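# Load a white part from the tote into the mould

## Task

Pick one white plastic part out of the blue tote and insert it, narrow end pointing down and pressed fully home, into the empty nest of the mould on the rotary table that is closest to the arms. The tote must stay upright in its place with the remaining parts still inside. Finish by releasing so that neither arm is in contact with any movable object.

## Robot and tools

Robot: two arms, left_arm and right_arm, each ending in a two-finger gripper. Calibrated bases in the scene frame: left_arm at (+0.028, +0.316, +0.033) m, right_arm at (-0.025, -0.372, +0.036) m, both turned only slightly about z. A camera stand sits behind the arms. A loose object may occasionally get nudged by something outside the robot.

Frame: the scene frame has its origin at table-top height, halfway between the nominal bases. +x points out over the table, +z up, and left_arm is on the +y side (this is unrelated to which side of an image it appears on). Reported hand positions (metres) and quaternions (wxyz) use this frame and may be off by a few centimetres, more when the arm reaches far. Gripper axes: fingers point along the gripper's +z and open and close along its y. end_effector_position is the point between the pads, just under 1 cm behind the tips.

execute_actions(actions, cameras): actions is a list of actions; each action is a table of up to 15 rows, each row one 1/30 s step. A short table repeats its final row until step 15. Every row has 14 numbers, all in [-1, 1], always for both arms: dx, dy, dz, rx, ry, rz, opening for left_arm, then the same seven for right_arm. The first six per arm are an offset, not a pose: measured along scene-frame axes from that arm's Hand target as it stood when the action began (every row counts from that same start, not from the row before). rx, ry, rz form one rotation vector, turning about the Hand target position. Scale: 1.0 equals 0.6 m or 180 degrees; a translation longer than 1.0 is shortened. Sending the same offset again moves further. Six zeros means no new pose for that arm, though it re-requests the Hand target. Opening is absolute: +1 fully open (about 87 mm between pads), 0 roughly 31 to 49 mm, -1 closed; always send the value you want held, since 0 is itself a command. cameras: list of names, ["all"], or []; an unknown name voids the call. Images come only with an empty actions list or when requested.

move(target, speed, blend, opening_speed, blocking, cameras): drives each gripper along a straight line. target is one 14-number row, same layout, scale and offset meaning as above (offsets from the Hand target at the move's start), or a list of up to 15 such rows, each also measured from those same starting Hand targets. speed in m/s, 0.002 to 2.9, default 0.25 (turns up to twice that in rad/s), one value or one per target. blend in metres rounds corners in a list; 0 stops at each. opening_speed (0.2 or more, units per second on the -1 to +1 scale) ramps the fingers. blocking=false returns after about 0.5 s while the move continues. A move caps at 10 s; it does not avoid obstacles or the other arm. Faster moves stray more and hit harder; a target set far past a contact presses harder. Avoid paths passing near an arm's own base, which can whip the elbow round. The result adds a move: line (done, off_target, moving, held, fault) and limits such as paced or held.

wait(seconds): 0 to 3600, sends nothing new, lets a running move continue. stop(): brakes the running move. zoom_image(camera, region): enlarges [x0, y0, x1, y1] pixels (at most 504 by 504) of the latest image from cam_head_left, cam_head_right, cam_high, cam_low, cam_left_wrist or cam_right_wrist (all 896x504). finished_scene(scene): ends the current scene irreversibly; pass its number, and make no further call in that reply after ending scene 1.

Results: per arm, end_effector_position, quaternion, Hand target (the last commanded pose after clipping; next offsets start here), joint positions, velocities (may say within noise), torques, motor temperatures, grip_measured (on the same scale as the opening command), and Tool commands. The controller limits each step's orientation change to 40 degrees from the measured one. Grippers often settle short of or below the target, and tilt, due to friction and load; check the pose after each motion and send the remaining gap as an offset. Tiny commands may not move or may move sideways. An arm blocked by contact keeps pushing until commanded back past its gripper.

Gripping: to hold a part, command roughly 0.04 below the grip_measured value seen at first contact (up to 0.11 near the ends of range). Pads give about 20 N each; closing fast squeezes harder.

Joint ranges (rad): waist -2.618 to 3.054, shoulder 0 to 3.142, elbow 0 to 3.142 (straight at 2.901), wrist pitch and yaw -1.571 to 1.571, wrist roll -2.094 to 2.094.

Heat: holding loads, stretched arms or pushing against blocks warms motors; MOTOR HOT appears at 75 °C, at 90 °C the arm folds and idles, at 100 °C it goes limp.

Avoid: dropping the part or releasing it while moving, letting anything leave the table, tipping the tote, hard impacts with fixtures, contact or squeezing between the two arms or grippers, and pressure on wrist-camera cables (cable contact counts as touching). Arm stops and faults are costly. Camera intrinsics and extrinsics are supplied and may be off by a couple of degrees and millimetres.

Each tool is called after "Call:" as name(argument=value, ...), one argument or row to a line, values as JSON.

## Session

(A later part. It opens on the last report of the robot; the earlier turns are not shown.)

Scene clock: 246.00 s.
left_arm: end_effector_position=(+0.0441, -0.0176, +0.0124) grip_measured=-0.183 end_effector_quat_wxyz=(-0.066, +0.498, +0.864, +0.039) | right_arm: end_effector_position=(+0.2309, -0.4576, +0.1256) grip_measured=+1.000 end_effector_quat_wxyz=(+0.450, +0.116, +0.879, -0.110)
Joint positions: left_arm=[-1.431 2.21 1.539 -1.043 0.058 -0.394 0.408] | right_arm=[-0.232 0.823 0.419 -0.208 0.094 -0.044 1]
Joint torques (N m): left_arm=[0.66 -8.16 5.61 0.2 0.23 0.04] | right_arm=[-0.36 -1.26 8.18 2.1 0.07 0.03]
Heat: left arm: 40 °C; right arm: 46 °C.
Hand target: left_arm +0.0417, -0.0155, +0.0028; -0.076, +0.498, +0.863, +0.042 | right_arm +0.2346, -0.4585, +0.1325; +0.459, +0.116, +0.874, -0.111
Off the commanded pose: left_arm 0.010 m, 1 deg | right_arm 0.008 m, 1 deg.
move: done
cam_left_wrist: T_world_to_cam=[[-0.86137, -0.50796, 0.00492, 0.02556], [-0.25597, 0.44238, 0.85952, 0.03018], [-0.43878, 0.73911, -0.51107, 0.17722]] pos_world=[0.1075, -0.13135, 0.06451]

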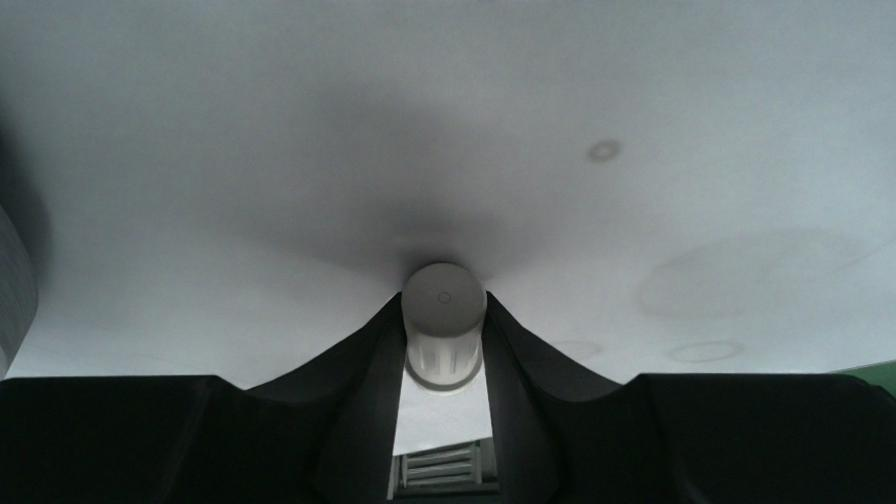

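Call:
move(
  target=[
    [0,0,0.233,0,0,0,-0.9,0,0,0,0,0,0,1],
    [0.264,0.117,0.362,-0.340,-0.407,0.170,-0.9,0,0,0,0,0,0,1],
  ],
  speed=[0.15,0.3],
  blend=[0.03,0],
  cameras=["cam_left_wrist","cam_head_left","cam_head_right","cam_high"],
)

Scene clock: 267.50 s.
left_arm: end_effector_position=(+0.1972, +0.0510, +0.2167) grip_measured=-0.183 end_effector_quat_wxyz=(+0.654, +0.143, +0.734, -0.112) | right_arm: end_effector_position=(+0.2309, -0.4576, +0.1256) grip_measured=+1.000 end_effector_quat_wxyz=(+0.450, +0.116, +0.879, -0.110)
Joint positions: left_arm=[-1.505 1.082 0.523 0.268 -1.14 -0.243 0.408] | right_arm=[-0.232 0.823 0.419 -0.208 0.094 -0.044 1]
Joint torques (N m): left_arm=[1.36 -3.71 7.24 1.78 -0.17 0.04] | right_arm=[-0.32 -1.29 8.27 2.14 0.09 0.01]
Heat: left arm: 41 °C; right arm: 47 °C.
Hand target: left_arm +0.2000, +0.0546, +0.2200; +0.659, +0.129, +0.732, -0.116 | right_arm +0.2346, -0.4585, +0.1325; +0.459, +0.116, +0.874, -0.111
Off the commanded pose: left_arm 0.006 m, 2 deg | right_arm 0.008 m, 1 deg.
move: done
cam_left_wrist: T_world_to_cam=[[-0.36226, -0.93195, -0.01539, 0.11896], [-0.78152, 0.3127, -0.53986, 0.27689], [0.50793, -0.18354, -0.84162, 0.2301]] pos_world=[0.14261, 0.06652, 0.34497]
Images, in order (width x height): cam_head_left 896x504, cam_head_right 896x504, cam_high 896x504, cam_left_wrist 896x504.

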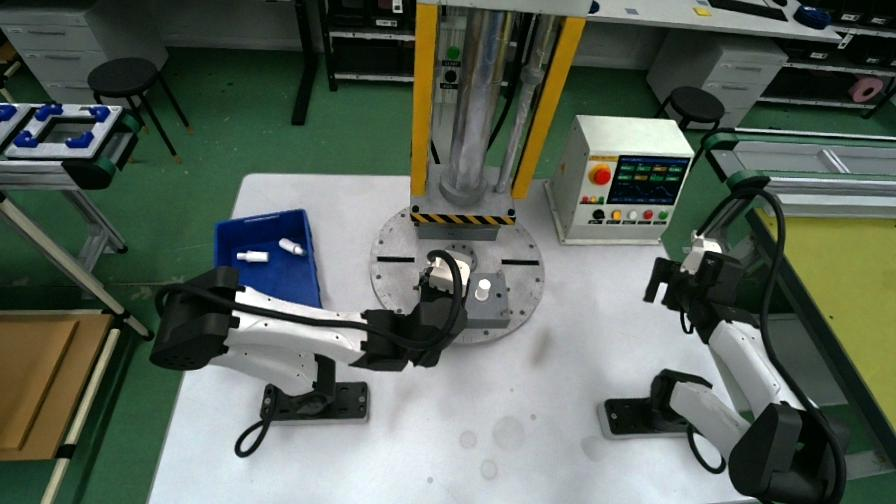

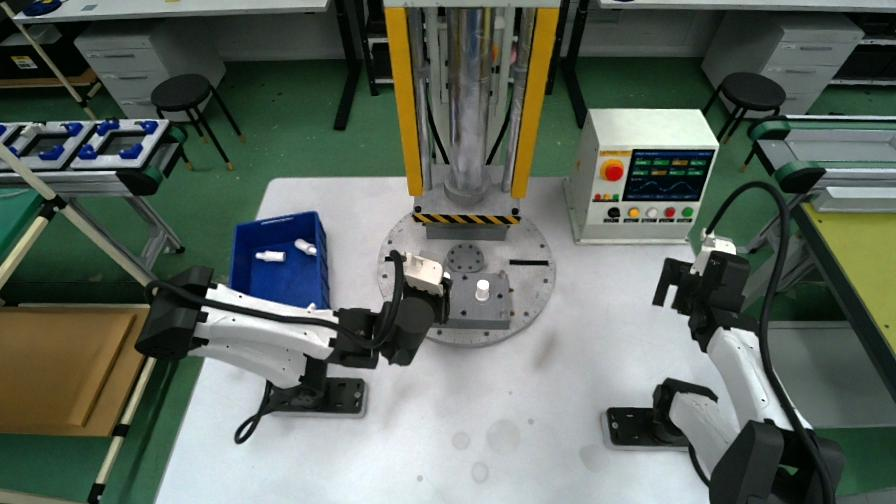

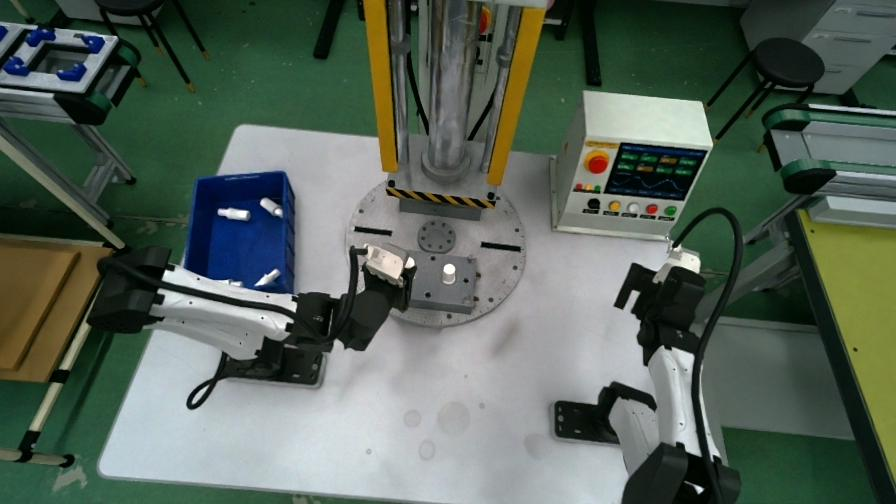

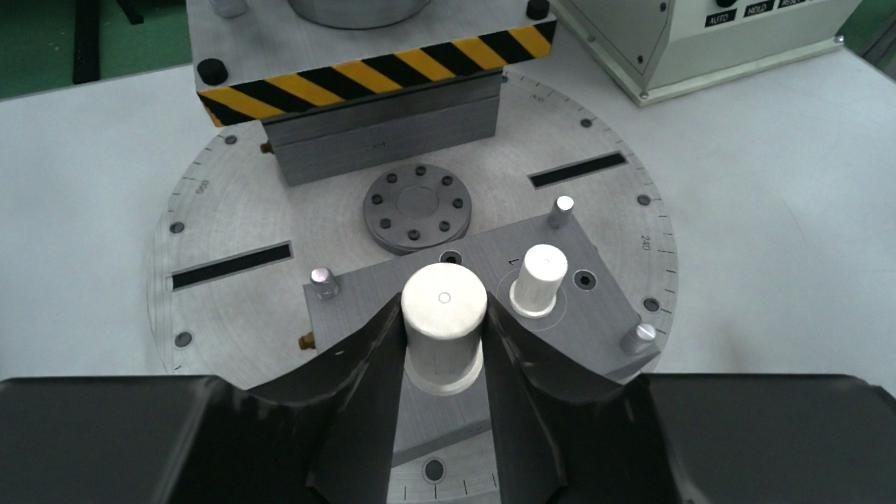

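Call:
move(
  target=[0.083,0.010,-0.103,0,0,0,-0.9,-0.008,0.514,0.029,0.1966,-0.242,0.544,0],
  speed=0.25,
  cameras=["cam_left_wrist","cam_right_wrist","cam_head_right"],
)

Scene clock: 306.30 s.
left_arm: end_effector_position=(+0.2487, +0.0603, +0.1612) grip_measured=-0.183 end_effector_quat_wxyz=(+0.659, +0.127, +0.733, -0.114) | right_arm: end_effector_position=(+0.2239, -0.1535, +0.1351) grip_measured=+0.000 end_effector_quat_wxyz=(+0.503, -0.438, +0.552, +0.501)
Joint positions: left_arm=[-1.261 1.278 0.327 0.776 -0.923 -0.142 0.408] | right_arm=[0.207 1.767 0.327 1.463 -1.272 0.134 0.5]
Joint torques (N m): left_arm=[1.36 -2.41 6.22 1.89 0.14 0.07] | right_arm=[0.06 -3.7 4.94 3.05 -0.05 0.08]
Heat: left arm: 41 °C; right arm: 47 °C.
Hand target: left_arm +0.2499, +0.0606, +0.1583; +0.659, +0.129, +0.732, -0.116 | right_arm +0.2298, -0.1501, +0.1499; +0.585, -0.412, +0.448, +0.536
Off the commanded pose: left_arm 0.003 m, 0 deg | right_arm 0.016 m, 16 deg.
joint sent to its limit (right arm) — joint 4 (wrist pitch), upper limit. The joint targets are off in orientation, not in position.
move: off_target (right_arm)
cam_left_wrist: T_world_to_cam=[[-0.34276, -0.93939, 0.00812, 0.13722], [-0.78506, 0.28168, -0.55167, 0.289], [0.51594, -0.19546, -0.83402, 0.15649]] pos_world=[0.19317, 0.07808, 0.28883]
cam_right_wrist: T_world_to_cam=[[0.98613, -0.12832, -0.10527, -0.23031], [-0.16579, -0.73168, -0.66118, 0.03948], [0.00782, 0.66946, -0.74281, 0.34663]] pos_world=[0.23095, -0.23272, 0.25934]
Images, in order (width x height): cam_head_right 896x504, cam_left_wrist 896x504, cam_right_wrist 896x504.

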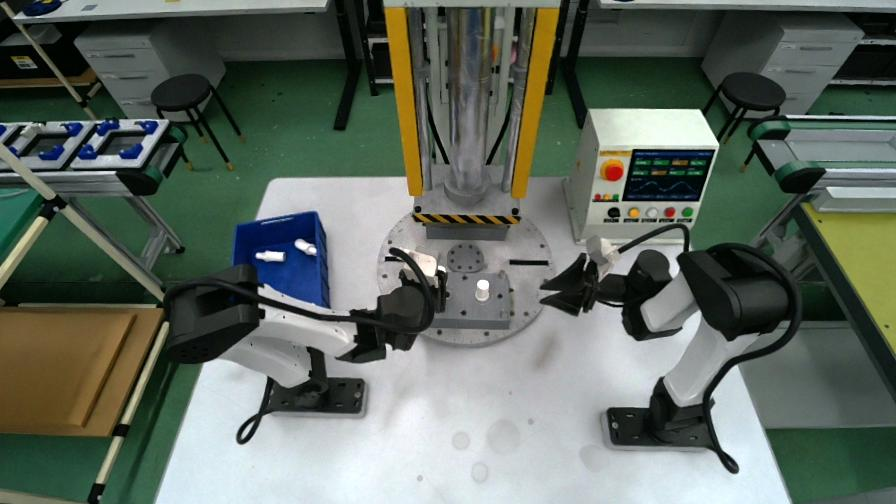

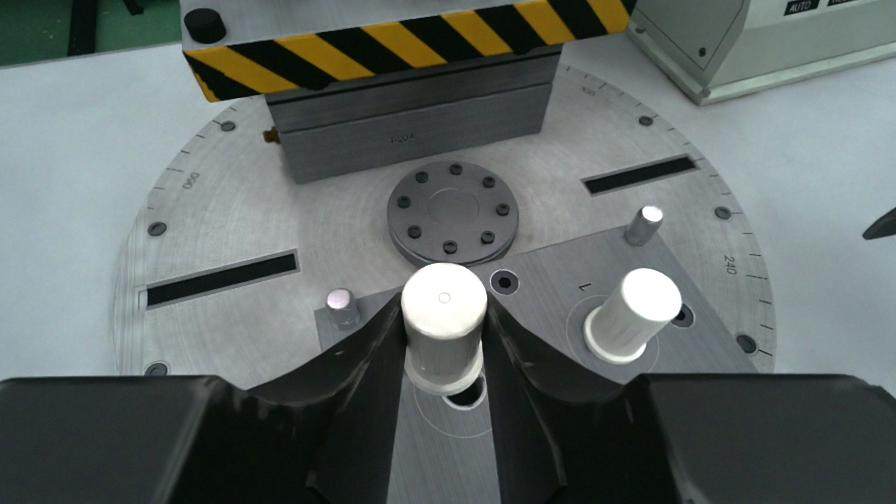

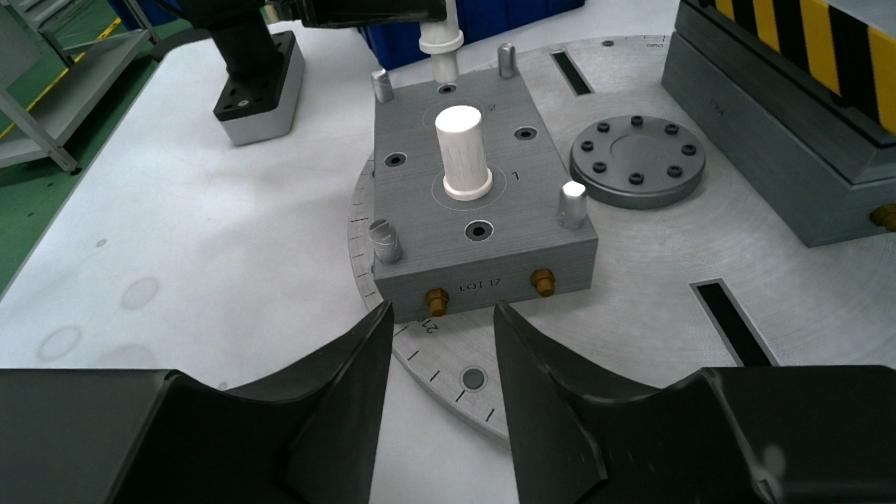

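Call:
zoom_image(
  camera="cam_right_wrist",
  region=[350, 0, 570, 130],
)

Call:
zoom_image(
  camera="cam_left_wrist",
  region=[340, 250, 700, 460],
)

Scaled by 2.291 from the camera's image (finer frame: 1280x720).

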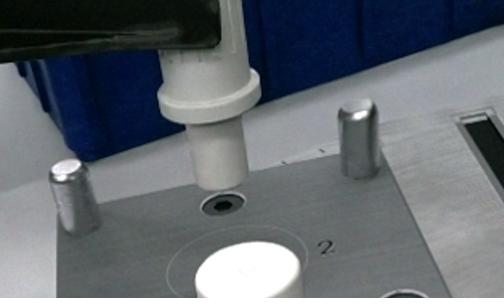

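Scaled by 1.400 from the camera's image (finer frame: 1280x720).

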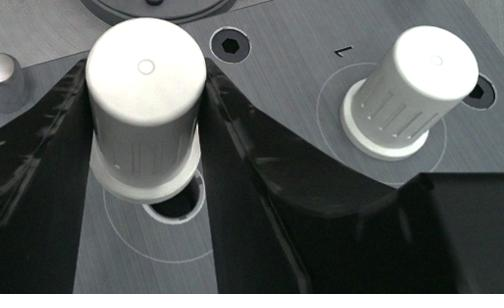

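Call:
move(
  target=[0.0033,-0.0172,-0.025,-0.0078,0.0028,0,-0.9,0,0,0,0,0,0,0],
  speed=0.1,
  cameras=["cam_left_wrist","cam_right_wrist"],
)

Call:
zoom_image(
  camera="cam_right_wrist",
  region=[350, 0, 570, 130],
)

Call:
zoom_image(
  camera="cam_left_wrist",
  region=[340, 250, 700, 460],
)

Scene clock: 347.30 s.
left_arm: end_effector_position=(+0.2512, +0.0499, +0.1465) grip_measured=-0.183 end_effector_quat_wxyz=(+0.658, +0.123, +0.734, -0.120) | right_arm: end_effector_position=(+0.2238, -0.1535, +0.1351) grip_measured=+0.000 end_effector_quat_wxyz=(+0.502, -0.439, +0.552, +0.501)
Joint positions: left_arm=[-1.261 1.4 0.327 0.897 -0.919 -0.155 0.408] | right_arm=[0.207 1.767 0.327 1.463 -1.273 0.134 0.5]
Joint torques (N m): left_arm=[1.25 -2.85 5.49 1.92 0.12 -0.07] | right_arm=[0.13 -3.63 4.9 3.05 -0.07 0.07]
Motor temperatures (°C): left_arm=[29 34 41 37 27 29 30] | right_arm=[30 36 42 47 27 28 31]
Heat: left arm: 41 °C; right arm: 47 °C.
Hand target: left_arm +0.2519, +0.0503, +0.1432; +0.657, +0.120, +0.733, -0.125 | right_arm +0.2298, -0.1502, +0.1499; +0.585, -0.412, +0.448, +0.536
Off the commanded pose: left_arm 0.003 m, 1 deg | right_arm 0.016 m, 16 deg.
joint sent to its limit (right arm) — joint 4 (wrist pitch), upper limit. The joint targets are off in orientation, not in position.
move: done
cam_left_wrist: T_world_to_cam=[[-0.34421, -0.93865, 0.02127, 0.12679], [-0.78725, 0.2762, -0.55131, 0.28648], [0.51162, -0.20651, -0.83403, 0.14255]] pos_world=[0.19625, 0.06933, 0.27413]
cam_right_wrist: T_world_to_cam=[[0.98623, -0.12756, -0.10523, -0.23016], [-0.1652, -0.73186, -0.66113, 0.03929], [0.00732, 0.66941, -0.74286, 0.34675]] pos_world=[0.23095, -0.23272, 0.25934]

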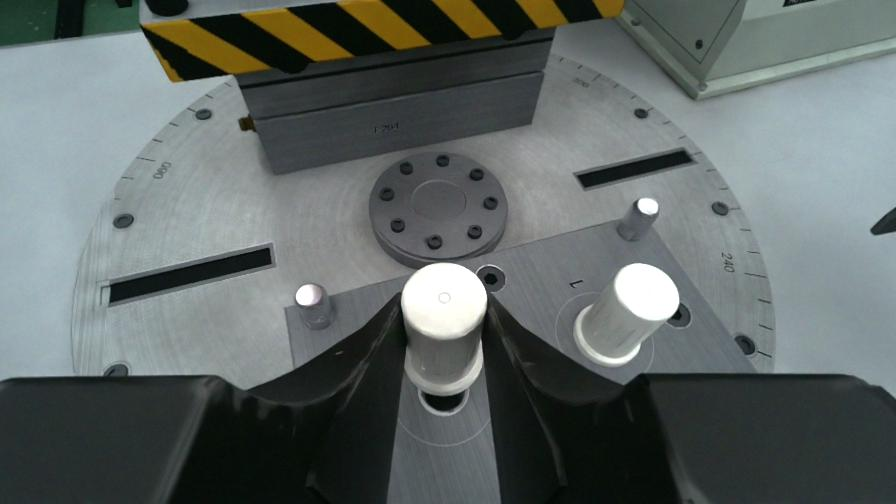

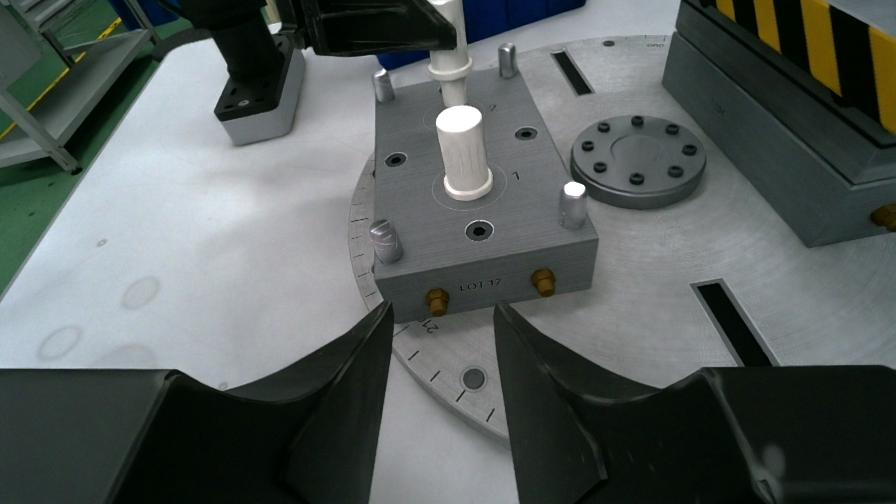

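Scaled by 2.291 from the camera's image (finer frame: 1280x720).

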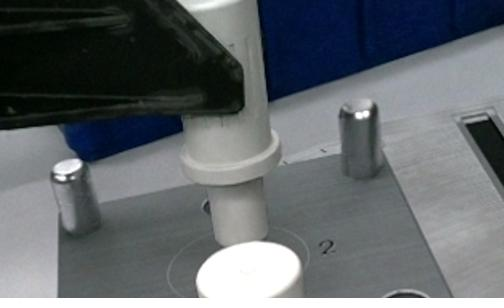

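Scaled by 1.400 from the camera's image (finer frame: 1280x720).

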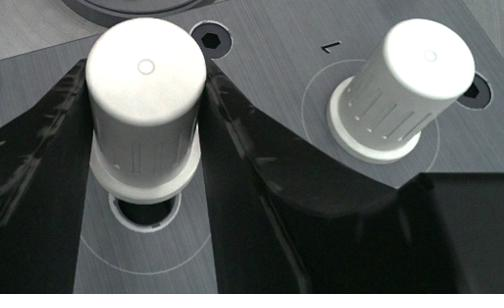

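Call:
move(
  target=[-0.0042,0.0013,-0.0125,0,0,0,-0.9,0,0,0,0,0,0,0],
  speed=0.1,
  cameras=["cam_left_wrist","cam_right_wrist"],
)

Call:
zoom_image(
  camera="cam_right_wrist",
  region=[350, 0, 570, 130],
)

Call:
zoom_image(
  camera="cam_left_wrist",
  region=[340, 250, 700, 460],
)

Scene clock: 360.83 s.
left_arm: end_effector_position=(+0.2505, +0.0521, +0.1374) grip_measured=-0.183 end_effector_quat_wxyz=(+0.656, +0.125, +0.735, -0.117) | right_arm: end_effector_position=(+0.2238, -0.1535, +0.1351) grip_measured=+0.000 end_effector_quat_wxyz=(+0.502, -0.439, +0.552, +0.501)
Joint positions: left_arm=[-1.261 1.434 0.305 0.945 -0.919 -0.156 0.408] | right_arm=[0.207 1.767 0.327 1.463 -1.273 0.134 0.5]
Joint torques (N m): left_arm=[0.49 -2.91 5.42 1.95 0.02 -0.09] | right_arm=[0.18 -3.54 5.07 3.04 -0.04 0.05]
Heat: left arm: 40 °C; right arm: 47 °C.
Hand target: left_arm +0.2493, +0.0511, +0.1356; +0.657, +0.120, +0.734, -0.125 | right_arm +0.2298, -0.1502, +0.1499; +0.585, -0.412, +0.448, +0.536
Off the commanded pose: left_arm 0.002 m, 1 deg | right_arm 0.016 m, 16 deg.
joint sent to its limit (right arm) — joint 4 (wrist pitch), upper limit. The joint targets are off in orientation, not in position.
move: done
cam_left_wrist: T_world_to_cam=[[-0.34406, -0.93881, 0.01601, 0.12949], [-0.78881, 0.27975, -0.54728, 0.27999], [0.50932, -0.20093, -0.83679, 0.13642]] pos_world=[0.19593, 0.07065, 0.26531]
cam_right_wrist: T_world_to_cam=[[0.98623, -0.12756, -0.10523, -0.23016], [-0.1652, -0.73186, -0.66113, 0.03929], [0.00732, 0.66941, -0.74286, 0.34675]] pos_world=[0.23095, -0.23272, 0.25934]

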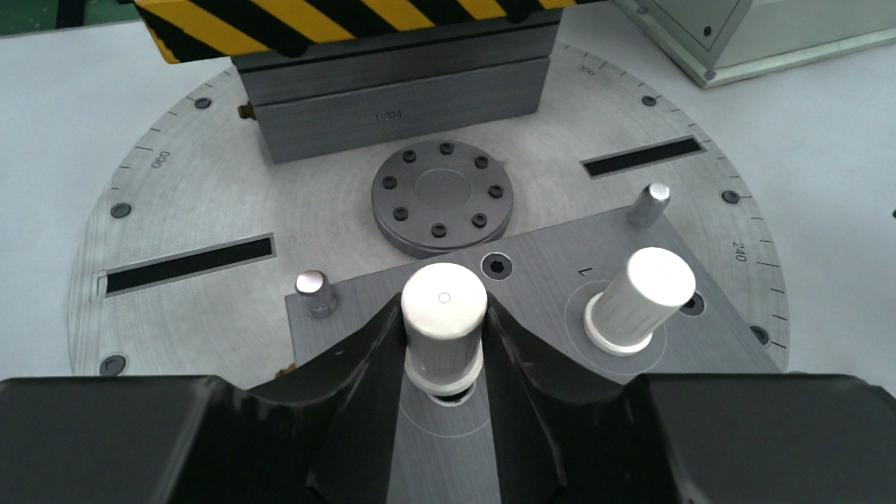

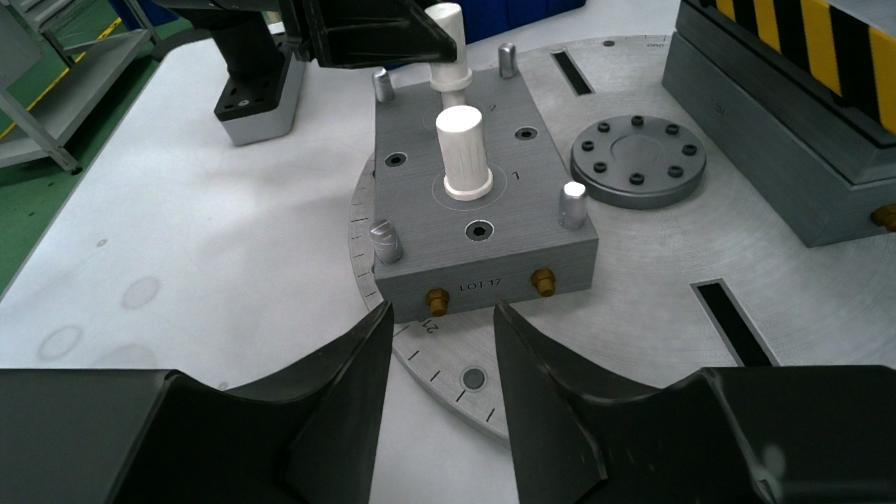

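Scaled by 2.291 from the camera's image (finer frame: 1280x720).

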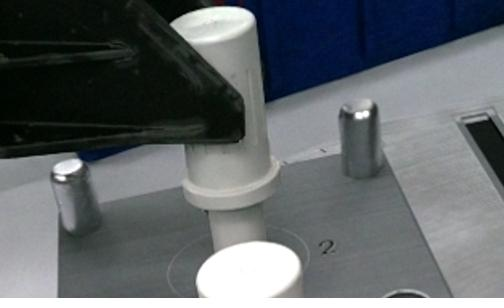

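Scaled by 1.400 from the camera's image (finer frame: 1280x720).

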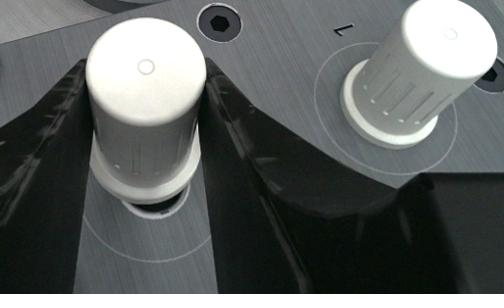

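Call:
move(
  target=[-0.0037,-0.006,0,0,0,0,-0.9,0,0,0,0,0,0,0],
  speed=0.1,
  cameras=["cam_left_wrist","cam_right_wrist"],
)

Call:
zoom_image(
  camera="cam_right_wrist",
  region=[350, 0, 570, 130],
)

Call:
zoom_image(
  camera="cam_left_wrist",
  region=[340, 250, 700, 460],
)

Scene clock: 369.77 s.
left_arm: end_effector_position=(+0.2492, +0.0507, +0.1370) grip_measured=-0.183 end_effector_quat_wxyz=(+0.657, +0.124, +0.734, -0.119) | right_arm: end_effector_position=(+0.2238, -0.1535, +0.1351) grip_measured=+0.000 end_effector_quat_wxyz=(+0.502, -0.439, +0.552, +0.501)
Joint positions: left_arm=[-1.269 1.444 0.305 0.958 -0.927 -0.156 0.408] | right_arm=[0.207 1.767 0.327 1.463 -1.273 0.134 0.5]
Joint torques (N m): left_arm=[-0.03 -2.84 6.32 1.83 -0.03 -0.11] | right_arm=[0.18 -3.66 4.93 3.05 -0.04 0.06]
Heat: left arm: 40 °C; right arm: 48 °C.
Hand target: left_arm +0.2471, +0.0475, +0.1356; +0.657, +0.121, +0.734, -0.125 | right_arm +0.2298, -0.1502, +0.1499; +0.585, -0.412, +0.448, +0.536
Off the commanded pose: left_arm 0.004 m, 1 deg | right_arm 0.016 m, 16 deg.
joint sent to its limit (right arm) — joint 4 (wrist pitch), upper limit. The joint targets are off in orientation, not in position.
move: done
cam_left_wrist: T_world_to_cam=[[-0.34417, -0.93873, 0.01832, 0.12751], [-0.78753, 0.27801, -0.55, 0.27921], [0.51121, -0.20372, -0.83496, 0.13581]] pos_world=[0.19434, 0.06974, 0.26463]
cam_right_wrist: T_world_to_cam=[[0.98623, -0.12756, -0.10523, -0.23016], [-0.1652, -0.73186, -0.66113, 0.03929], [0.00732, 0.66941, -0.74286, 0.34675]] pos_world=[0.23095, -0.23272, 0.25934]

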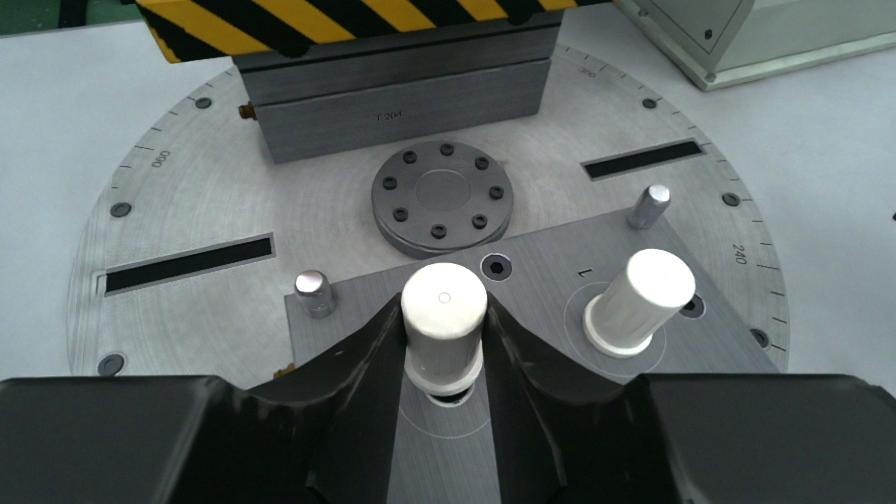

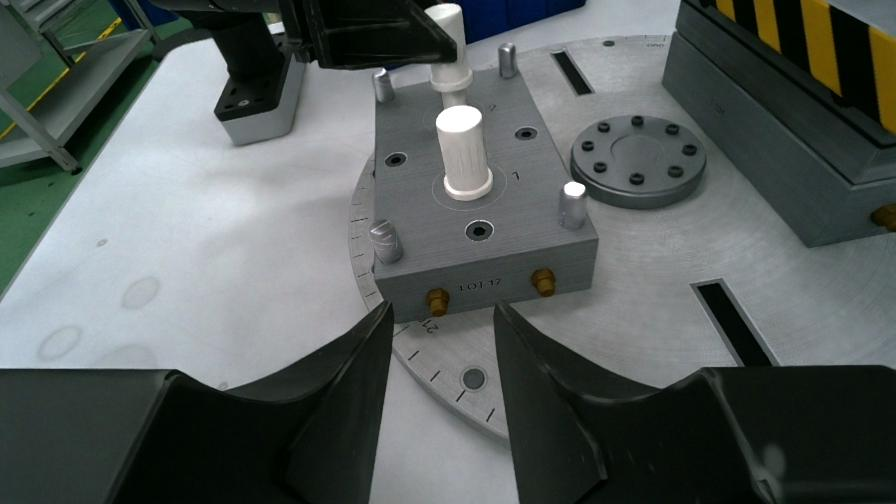

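Scaled by 2.291 from the camera's image (finer frame: 1280x720).

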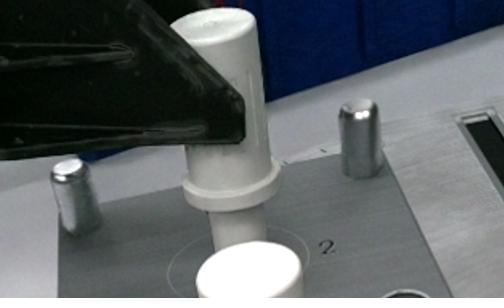

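Scaled by 1.400 from the camera's image (finer frame: 1280x720).

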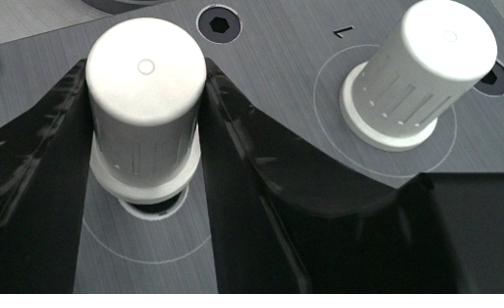

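Call:
move(
  target=[0,0,0.010,0,0,0,-0.9,0,0,0,0,0,0,0],
  speed=0.1,
  cameras=["cam_left_wrist","cam_right_wrist"],
)

Call:
zoom_image(
  camera="cam_right_wrist",
  region=[350, 0, 570, 130],
)

Call:
zoom_image(
  camera="cam_left_wrist",
  region=[340, 250, 700, 460],
)

Scene clock: 380.90 s.
left_arm: end_effector_position=(+0.2492, +0.0508, +0.1368) grip_measured=-0.183 end_effector_quat_wxyz=(+0.657, +0.124, +0.734, -0.118) | right_arm: end_effector_position=(+0.2238, -0.1535, +0.1351) grip_measured=+0.000 end_effector_quat_wxyz=(+0.502, -0.439, +0.552, +0.501)
Joint positions: left_arm=[-1.269 1.444 0.305 0.958 -0.928 -0.156 0.408] | right_arm=[0.207 1.767 0.327 1.463 -1.273 0.134 0.5]
Joint torques (N m): left_arm=[-0.1 -5.12 7.32 1.43 -0.05 -0.1] | right_arm=[0.08 -3.58 4.94 3.06 -0.07 0.08]
Heat: left arm: 40 °C; right arm: 49 °C.
Hand target: left_arm +0.2471, +0.0476, +0.1417; +0.657, +0.120, +0.733, -0.125 | right_arm +0.2298, -0.1502, +0.1499; +0.585, -0.412, +0.448, +0.536
Off the commanded pose: left_arm 0.006 m, 1 deg | right_arm 0.016 m, 16 deg.
joint sent to its limit (right arm) — joint 4 (wrist pitch), upper limit. The joint targets are off in orientation, not in position.
move: done
cam_left_wrist: T_world_to_cam=[[-0.34382, -0.93887, 0.0177, 0.12762], [-0.78773, 0.27811, -0.54966, 0.27909], [0.51114, -0.20293, -0.8352, 0.13575]] pos_world=[0.19434, 0.06974, 0.26453]
cam_right_wrist: T_world_to_cam=[[0.98623, -0.12756, -0.10523, -0.23016], [-0.1652, -0.73186, -0.66113, 0.03929], [0.00732, 0.66941, -0.74286, 0.34675]] pos_world=[0.23095, -0.23272, 0.25934]

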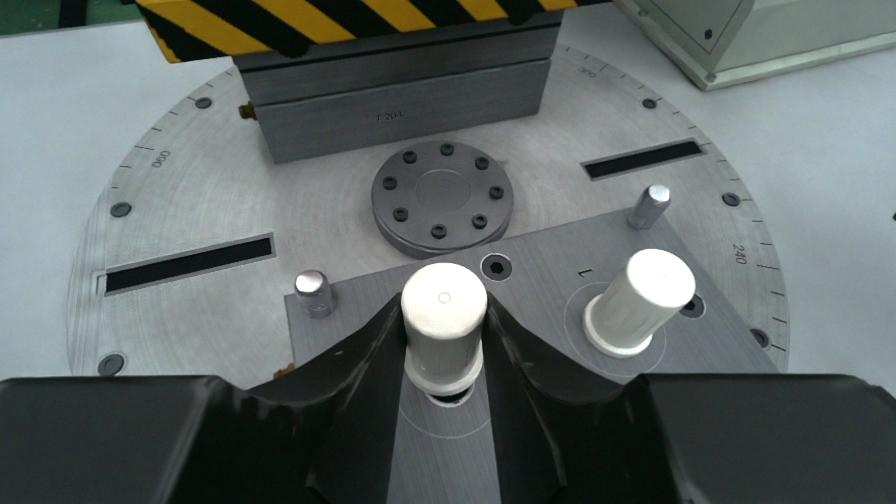

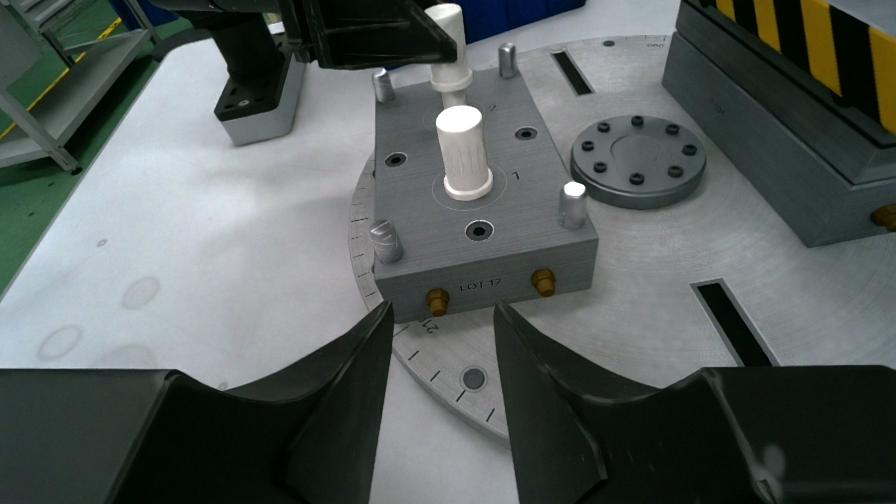

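Scaled by 2.291 from the camera's image (finer frame: 1280x720).

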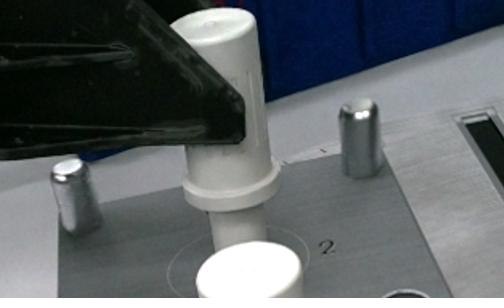

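Scaled by 1.400 from the camera's image (finer frame: 1280x720).

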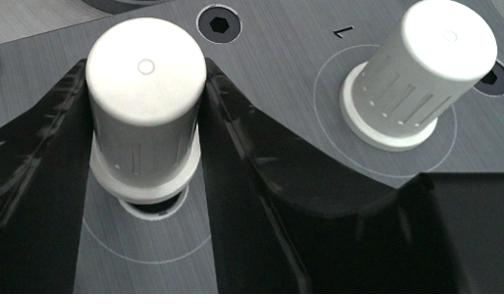

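Call:
move(
  target=[
    [-0.001,-0.001,0.05,0,0,0,-0.9,0,0,0,0,0,0,0],
    [-0.001,-0.001,-0.008,0,0,0,-0.9,0,0,0,0,0,0,0],
  ],
  speed=0.12,
  cameras=["cam_left_wrist","cam_right_wrist"],
)

Call:
zoom_image(
  camera="cam_right_wrist",
  region=[350, 0, 570, 130],
)

Call:
zoom_image(
  camera="cam_left_wrist",
  region=[340, 250, 700, 460],
)

Scene clock: 396.97 s.
left_arm: end_effector_position=(+0.2481, +0.0470, +0.1386) grip_measured=-0.183 end_effector_quat_wxyz=(+0.655, +0.121, +0.736, -0.124) | right_arm: end_effector_position=(+0.2238, -0.1535, +0.1351) grip_measured=+0.000 end_effector_quat_wxyz=(+0.502, -0.439, +0.552, +0.501)
Joint positions: left_arm=[-1.274 1.441 0.319 0.935 -0.928 -0.173 0.408] | right_arm=[0.207 1.767 0.327 1.463 -1.273 0.134 0.5]
Joint torques (N m): left_arm=[0.12 -3.02 5.45 1.92 -0.07 0.03] | right_arm=[0.17 -3.54 5 3.01 -0.06 0.05]
Heat: left arm: 40 °C; right arm: 50 °C.
Hand target: left_arm +0.2466, +0.0470, +0.1368; +0.657, +0.120, +0.734, -0.125 | right_arm +0.2298, -0.1502, +0.1499; +0.585, -0.412, +0.448, +0.536
Off the commanded pose: left_arm 0.002 m, 0 deg | right_arm 0.016 m, 16 deg.
joint sent to its limit (right arm) — joint 4 (wrist pitch), upper limit. The joint targets are off in orientation, not in position.
move: done
cam_left_wrist: T_world_to_cam=[[-0.34654, -0.93754, 0.03042, 0.12241], [-0.79087, 0.27458, -0.54692, 0.28093], [0.50441, -0.21359, -0.83663, 0.13936]] pos_world=[0.19431, 0.06739, 0.26652]
cam_right_wrist: T_world_to_cam=[[0.98623, -0.12756, -0.10523, -0.23016], [-0.1652, -0.73186, -0.66113, 0.03929], [0.00732, 0.66941, -0.74286, 0.34675]] pos_world=[0.23095, -0.23272, 0.25934]

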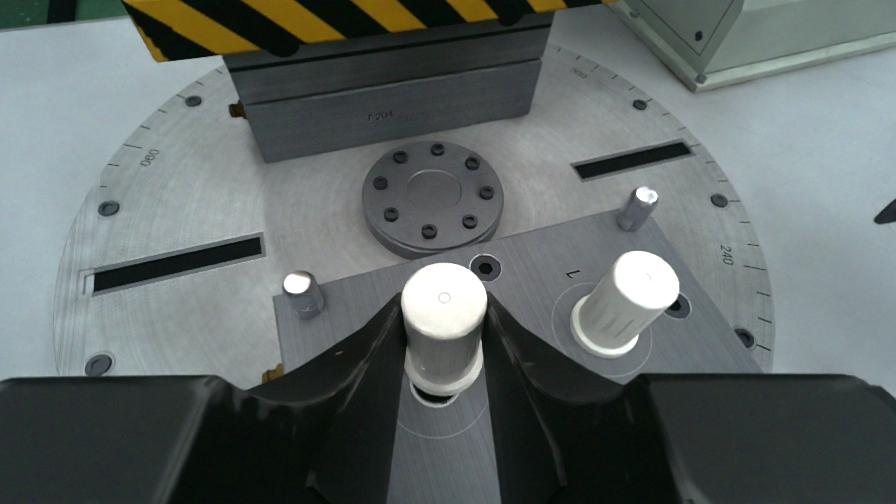

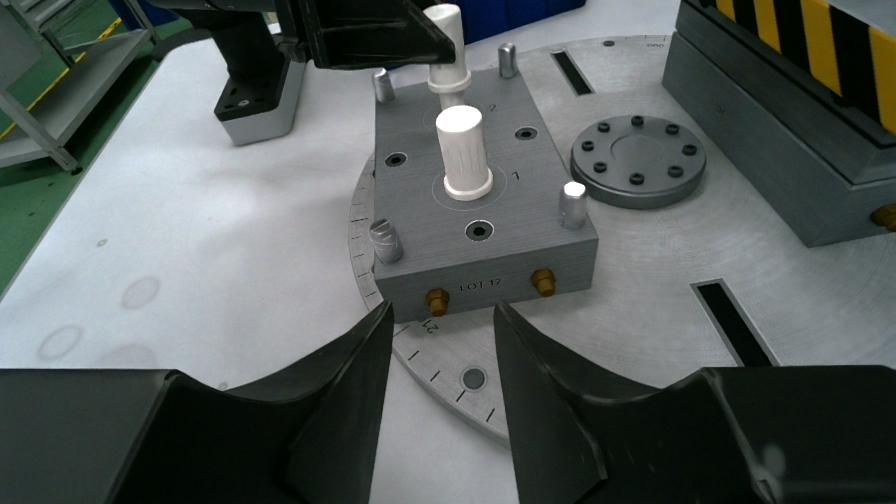

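Scaled by 2.291 from the camera's image (finer frame: 1280x720).

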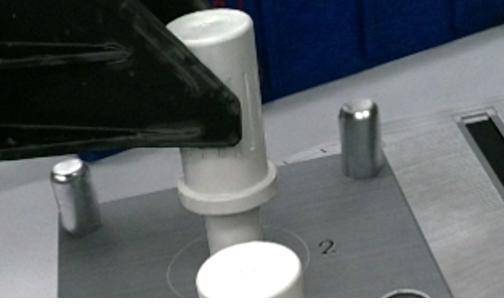

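Scaled by 1.400 from the camera's image (finer frame: 1280x720).

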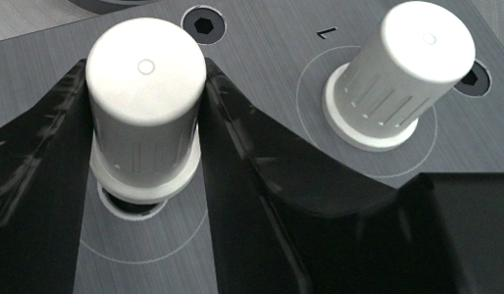

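Call:
move(
  target=[
    [0.001,0.0043,0.05,0,0,0,-0.9,0,0,0,0,0,0,0],
    [0.001,0.0043,-0.018,0,0,0,-0.9,0,0,0,0,0,0,0],
  ],
  speed=[0.12,0.08],
  cameras=["cam_left_wrist","cam_right_wrist"],
)

Call:
zoom_image(
  camera="cam_right_wrist",
  region=[350, 0, 570, 130],
)

Call:
zoom_image(
  camera="cam_left_wrist",
  region=[340, 250, 700, 460],
)

Scene clock: 410.17 s.
left_arm: end_effector_position=(+0.2476, +0.0494, +0.1274) grip_measured=-0.183 end_effector_quat_wxyz=(+0.655, +0.121, +0.736, -0.122) | right_arm: end_effector_position=(+0.2238, -0.1535, +0.1351) grip_measured=+0.000 end_effector_quat_wxyz=(+0.502, -0.439, +0.552, +0.501)
Joint positions: left_arm=[-1.274 1.494 0.293 1.012 -0.93 -0.173 0.408] | right_arm=[0.207 1.767 0.327 1.463 -1.273 0.134 0.5]
Joint torques (N m): left_arm=[0.57 -3.08 5.04 1.96 0.01 0.04] | right_arm=[0.27 -3.58 4.94 3.05 -0.06 0.05]
Heat: left arm: 40 °C; right arm: 50 °C.
Hand target: left_arm +0.2472, +0.0495, +0.1262; +0.657, +0.120, +0.733, -0.125 | right_arm +0.2298, -0.1502, +0.1499; +0.585, -0.412, +0.448, +0.536
Off the commanded pose: left_arm 0.001 m, 1 deg | right_arm 0.016 m, 16 deg.
joint sent to its limit (right arm) — joint 4 (wrist pitch), upper limit. The joint targets are off in orientation, not in position.
move: done
cam_left_wrist: T_world_to_cam=[[-0.34479, -0.93826, 0.02804, 0.12487], [-0.79161, 0.27458, -0.54586, 0.27376], [0.50446, -0.2104, -0.83741, 0.13074]] pos_world=[0.19381, 0.0695, 0.25541]
cam_right_wrist: T_world_to_cam=[[0.98623, -0.12756, -0.10523, -0.23016], [-0.1652, -0.73186, -0.66113, 0.03929], [0.00732, 0.66941, -0.74286, 0.34675]] pos_world=[0.23095, -0.23272, 0.25934]

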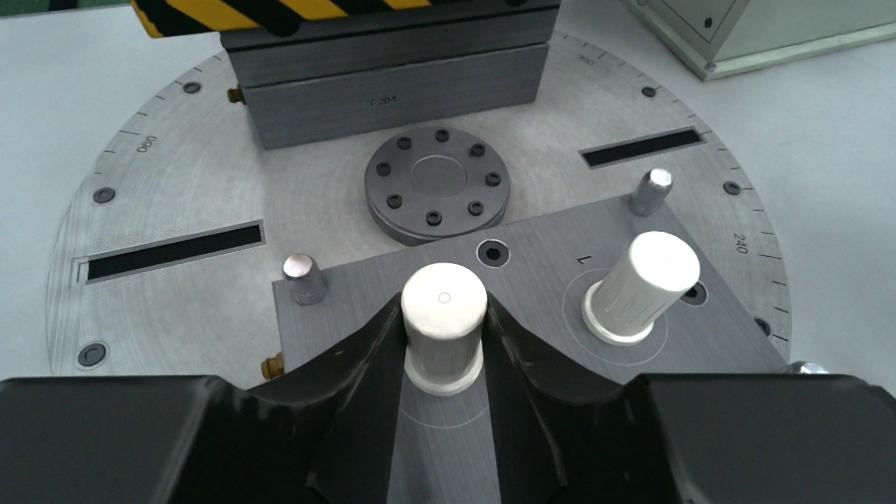

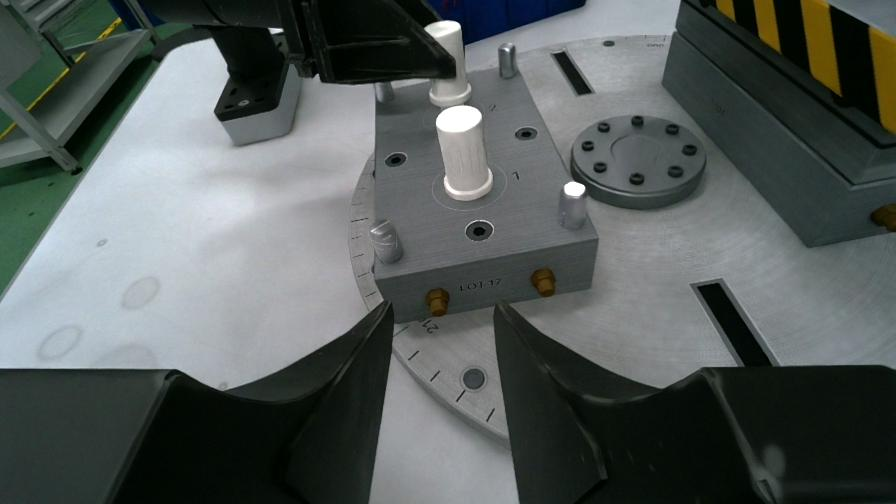

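Scaled by 2.291 from the camera's image (finer frame: 1280x720).

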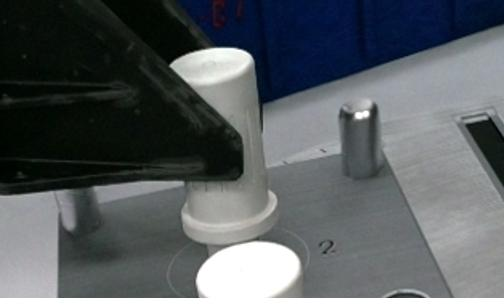

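Scaled by 1.400 from the camera's image (finer frame: 1280x720).

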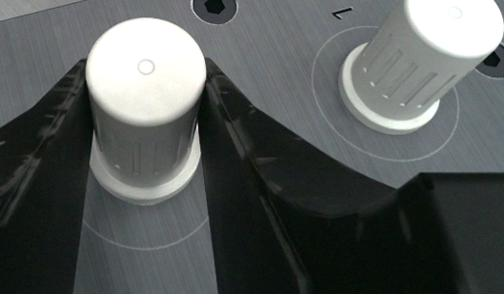

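Call:
move(
  target=[0,0,-0.0135,0,0,0,-0.9,0,0,0,0,0,0,0],
  speed=0.06,
  cameras=["cam_right_wrist"],
)

Call:
zoom_image(
  camera="cam_right_wrist",
  region=[320, 0, 540, 130],
)

Scene clock: 437.33 s.
left_arm: end_effector_position=(+0.2477, +0.0492, +0.1192) grip_measured=-0.183 end_effector_quat_wxyz=(+0.655, +0.122, +0.736, -0.122) | right_arm: end_effector_position=(+0.2238, -0.1535, +0.1351) grip_measured=+0.000 end_effector_quat_wxyz=(+0.502, -0.439, +0.552, +0.501)
Joint positions: left_arm=[-1.274 1.547 0.281 1.075 -0.93 -0.173 0.408] | right_arm=[0.207 1.767 0.327 1.463 -1.273 0.134 0.5]
Joint torques (N m): left_arm=[0.58 -3.17 4.66 2 0 0.05] | right_arm=[0.14 -3.55 4.85 3.04 -0.08 0.02]
Motor temperatures (°C): left_arm=[29 34 40 37 27 29 30] | right_arm=[30 37 39 52 27 28 31]
Heat: left arm: 40 °C; right arm: 52 °C.
Hand target: left_arm +0.2472, +0.0495, +0.1180; +0.657, +0.120, +0.733, -0.125 | right_arm +0.2298, -0.1502, +0.1499; +0.585, -0.412, +0.448, +0.536
Off the commanded pose: left_arm 0.001 m, 1 deg | right_arm 0.016 m, 16 deg.
joint sent to its limit (right arm) — joint 4 (wrist pitch), upper limit. The joint targets are off in orientation, not in position.
move: done
cam_right_wrist: T_world_to_cam=[[0.98623, -0.12756, -0.10523, -0.23016], [-0.1652, -0.73186, -0.66113, 0.03929], [0.00732, 0.66941, -0.74286, 0.34675]] pos_world=[0.23095, -0.23272, 0.25934]

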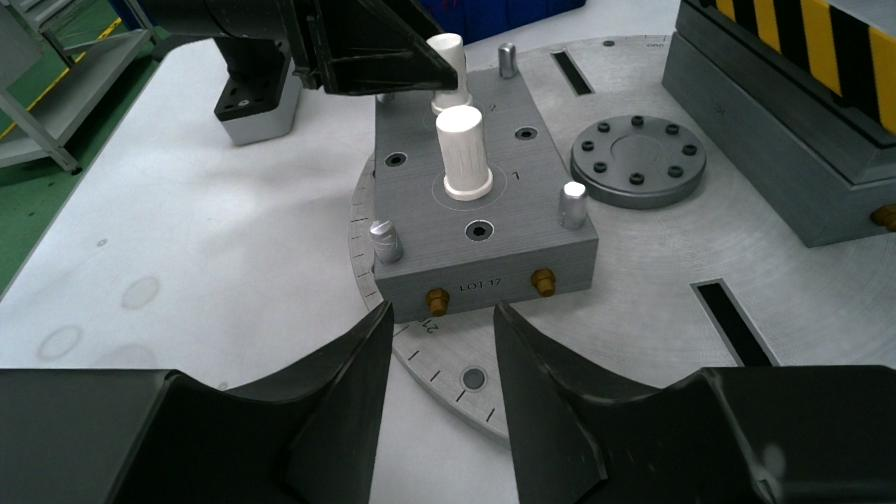

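Scaled by 2.291 from the camera's image (finer frame: 1280x720).

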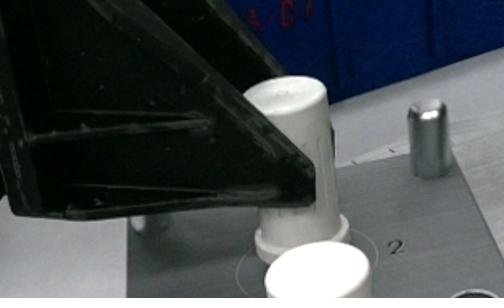

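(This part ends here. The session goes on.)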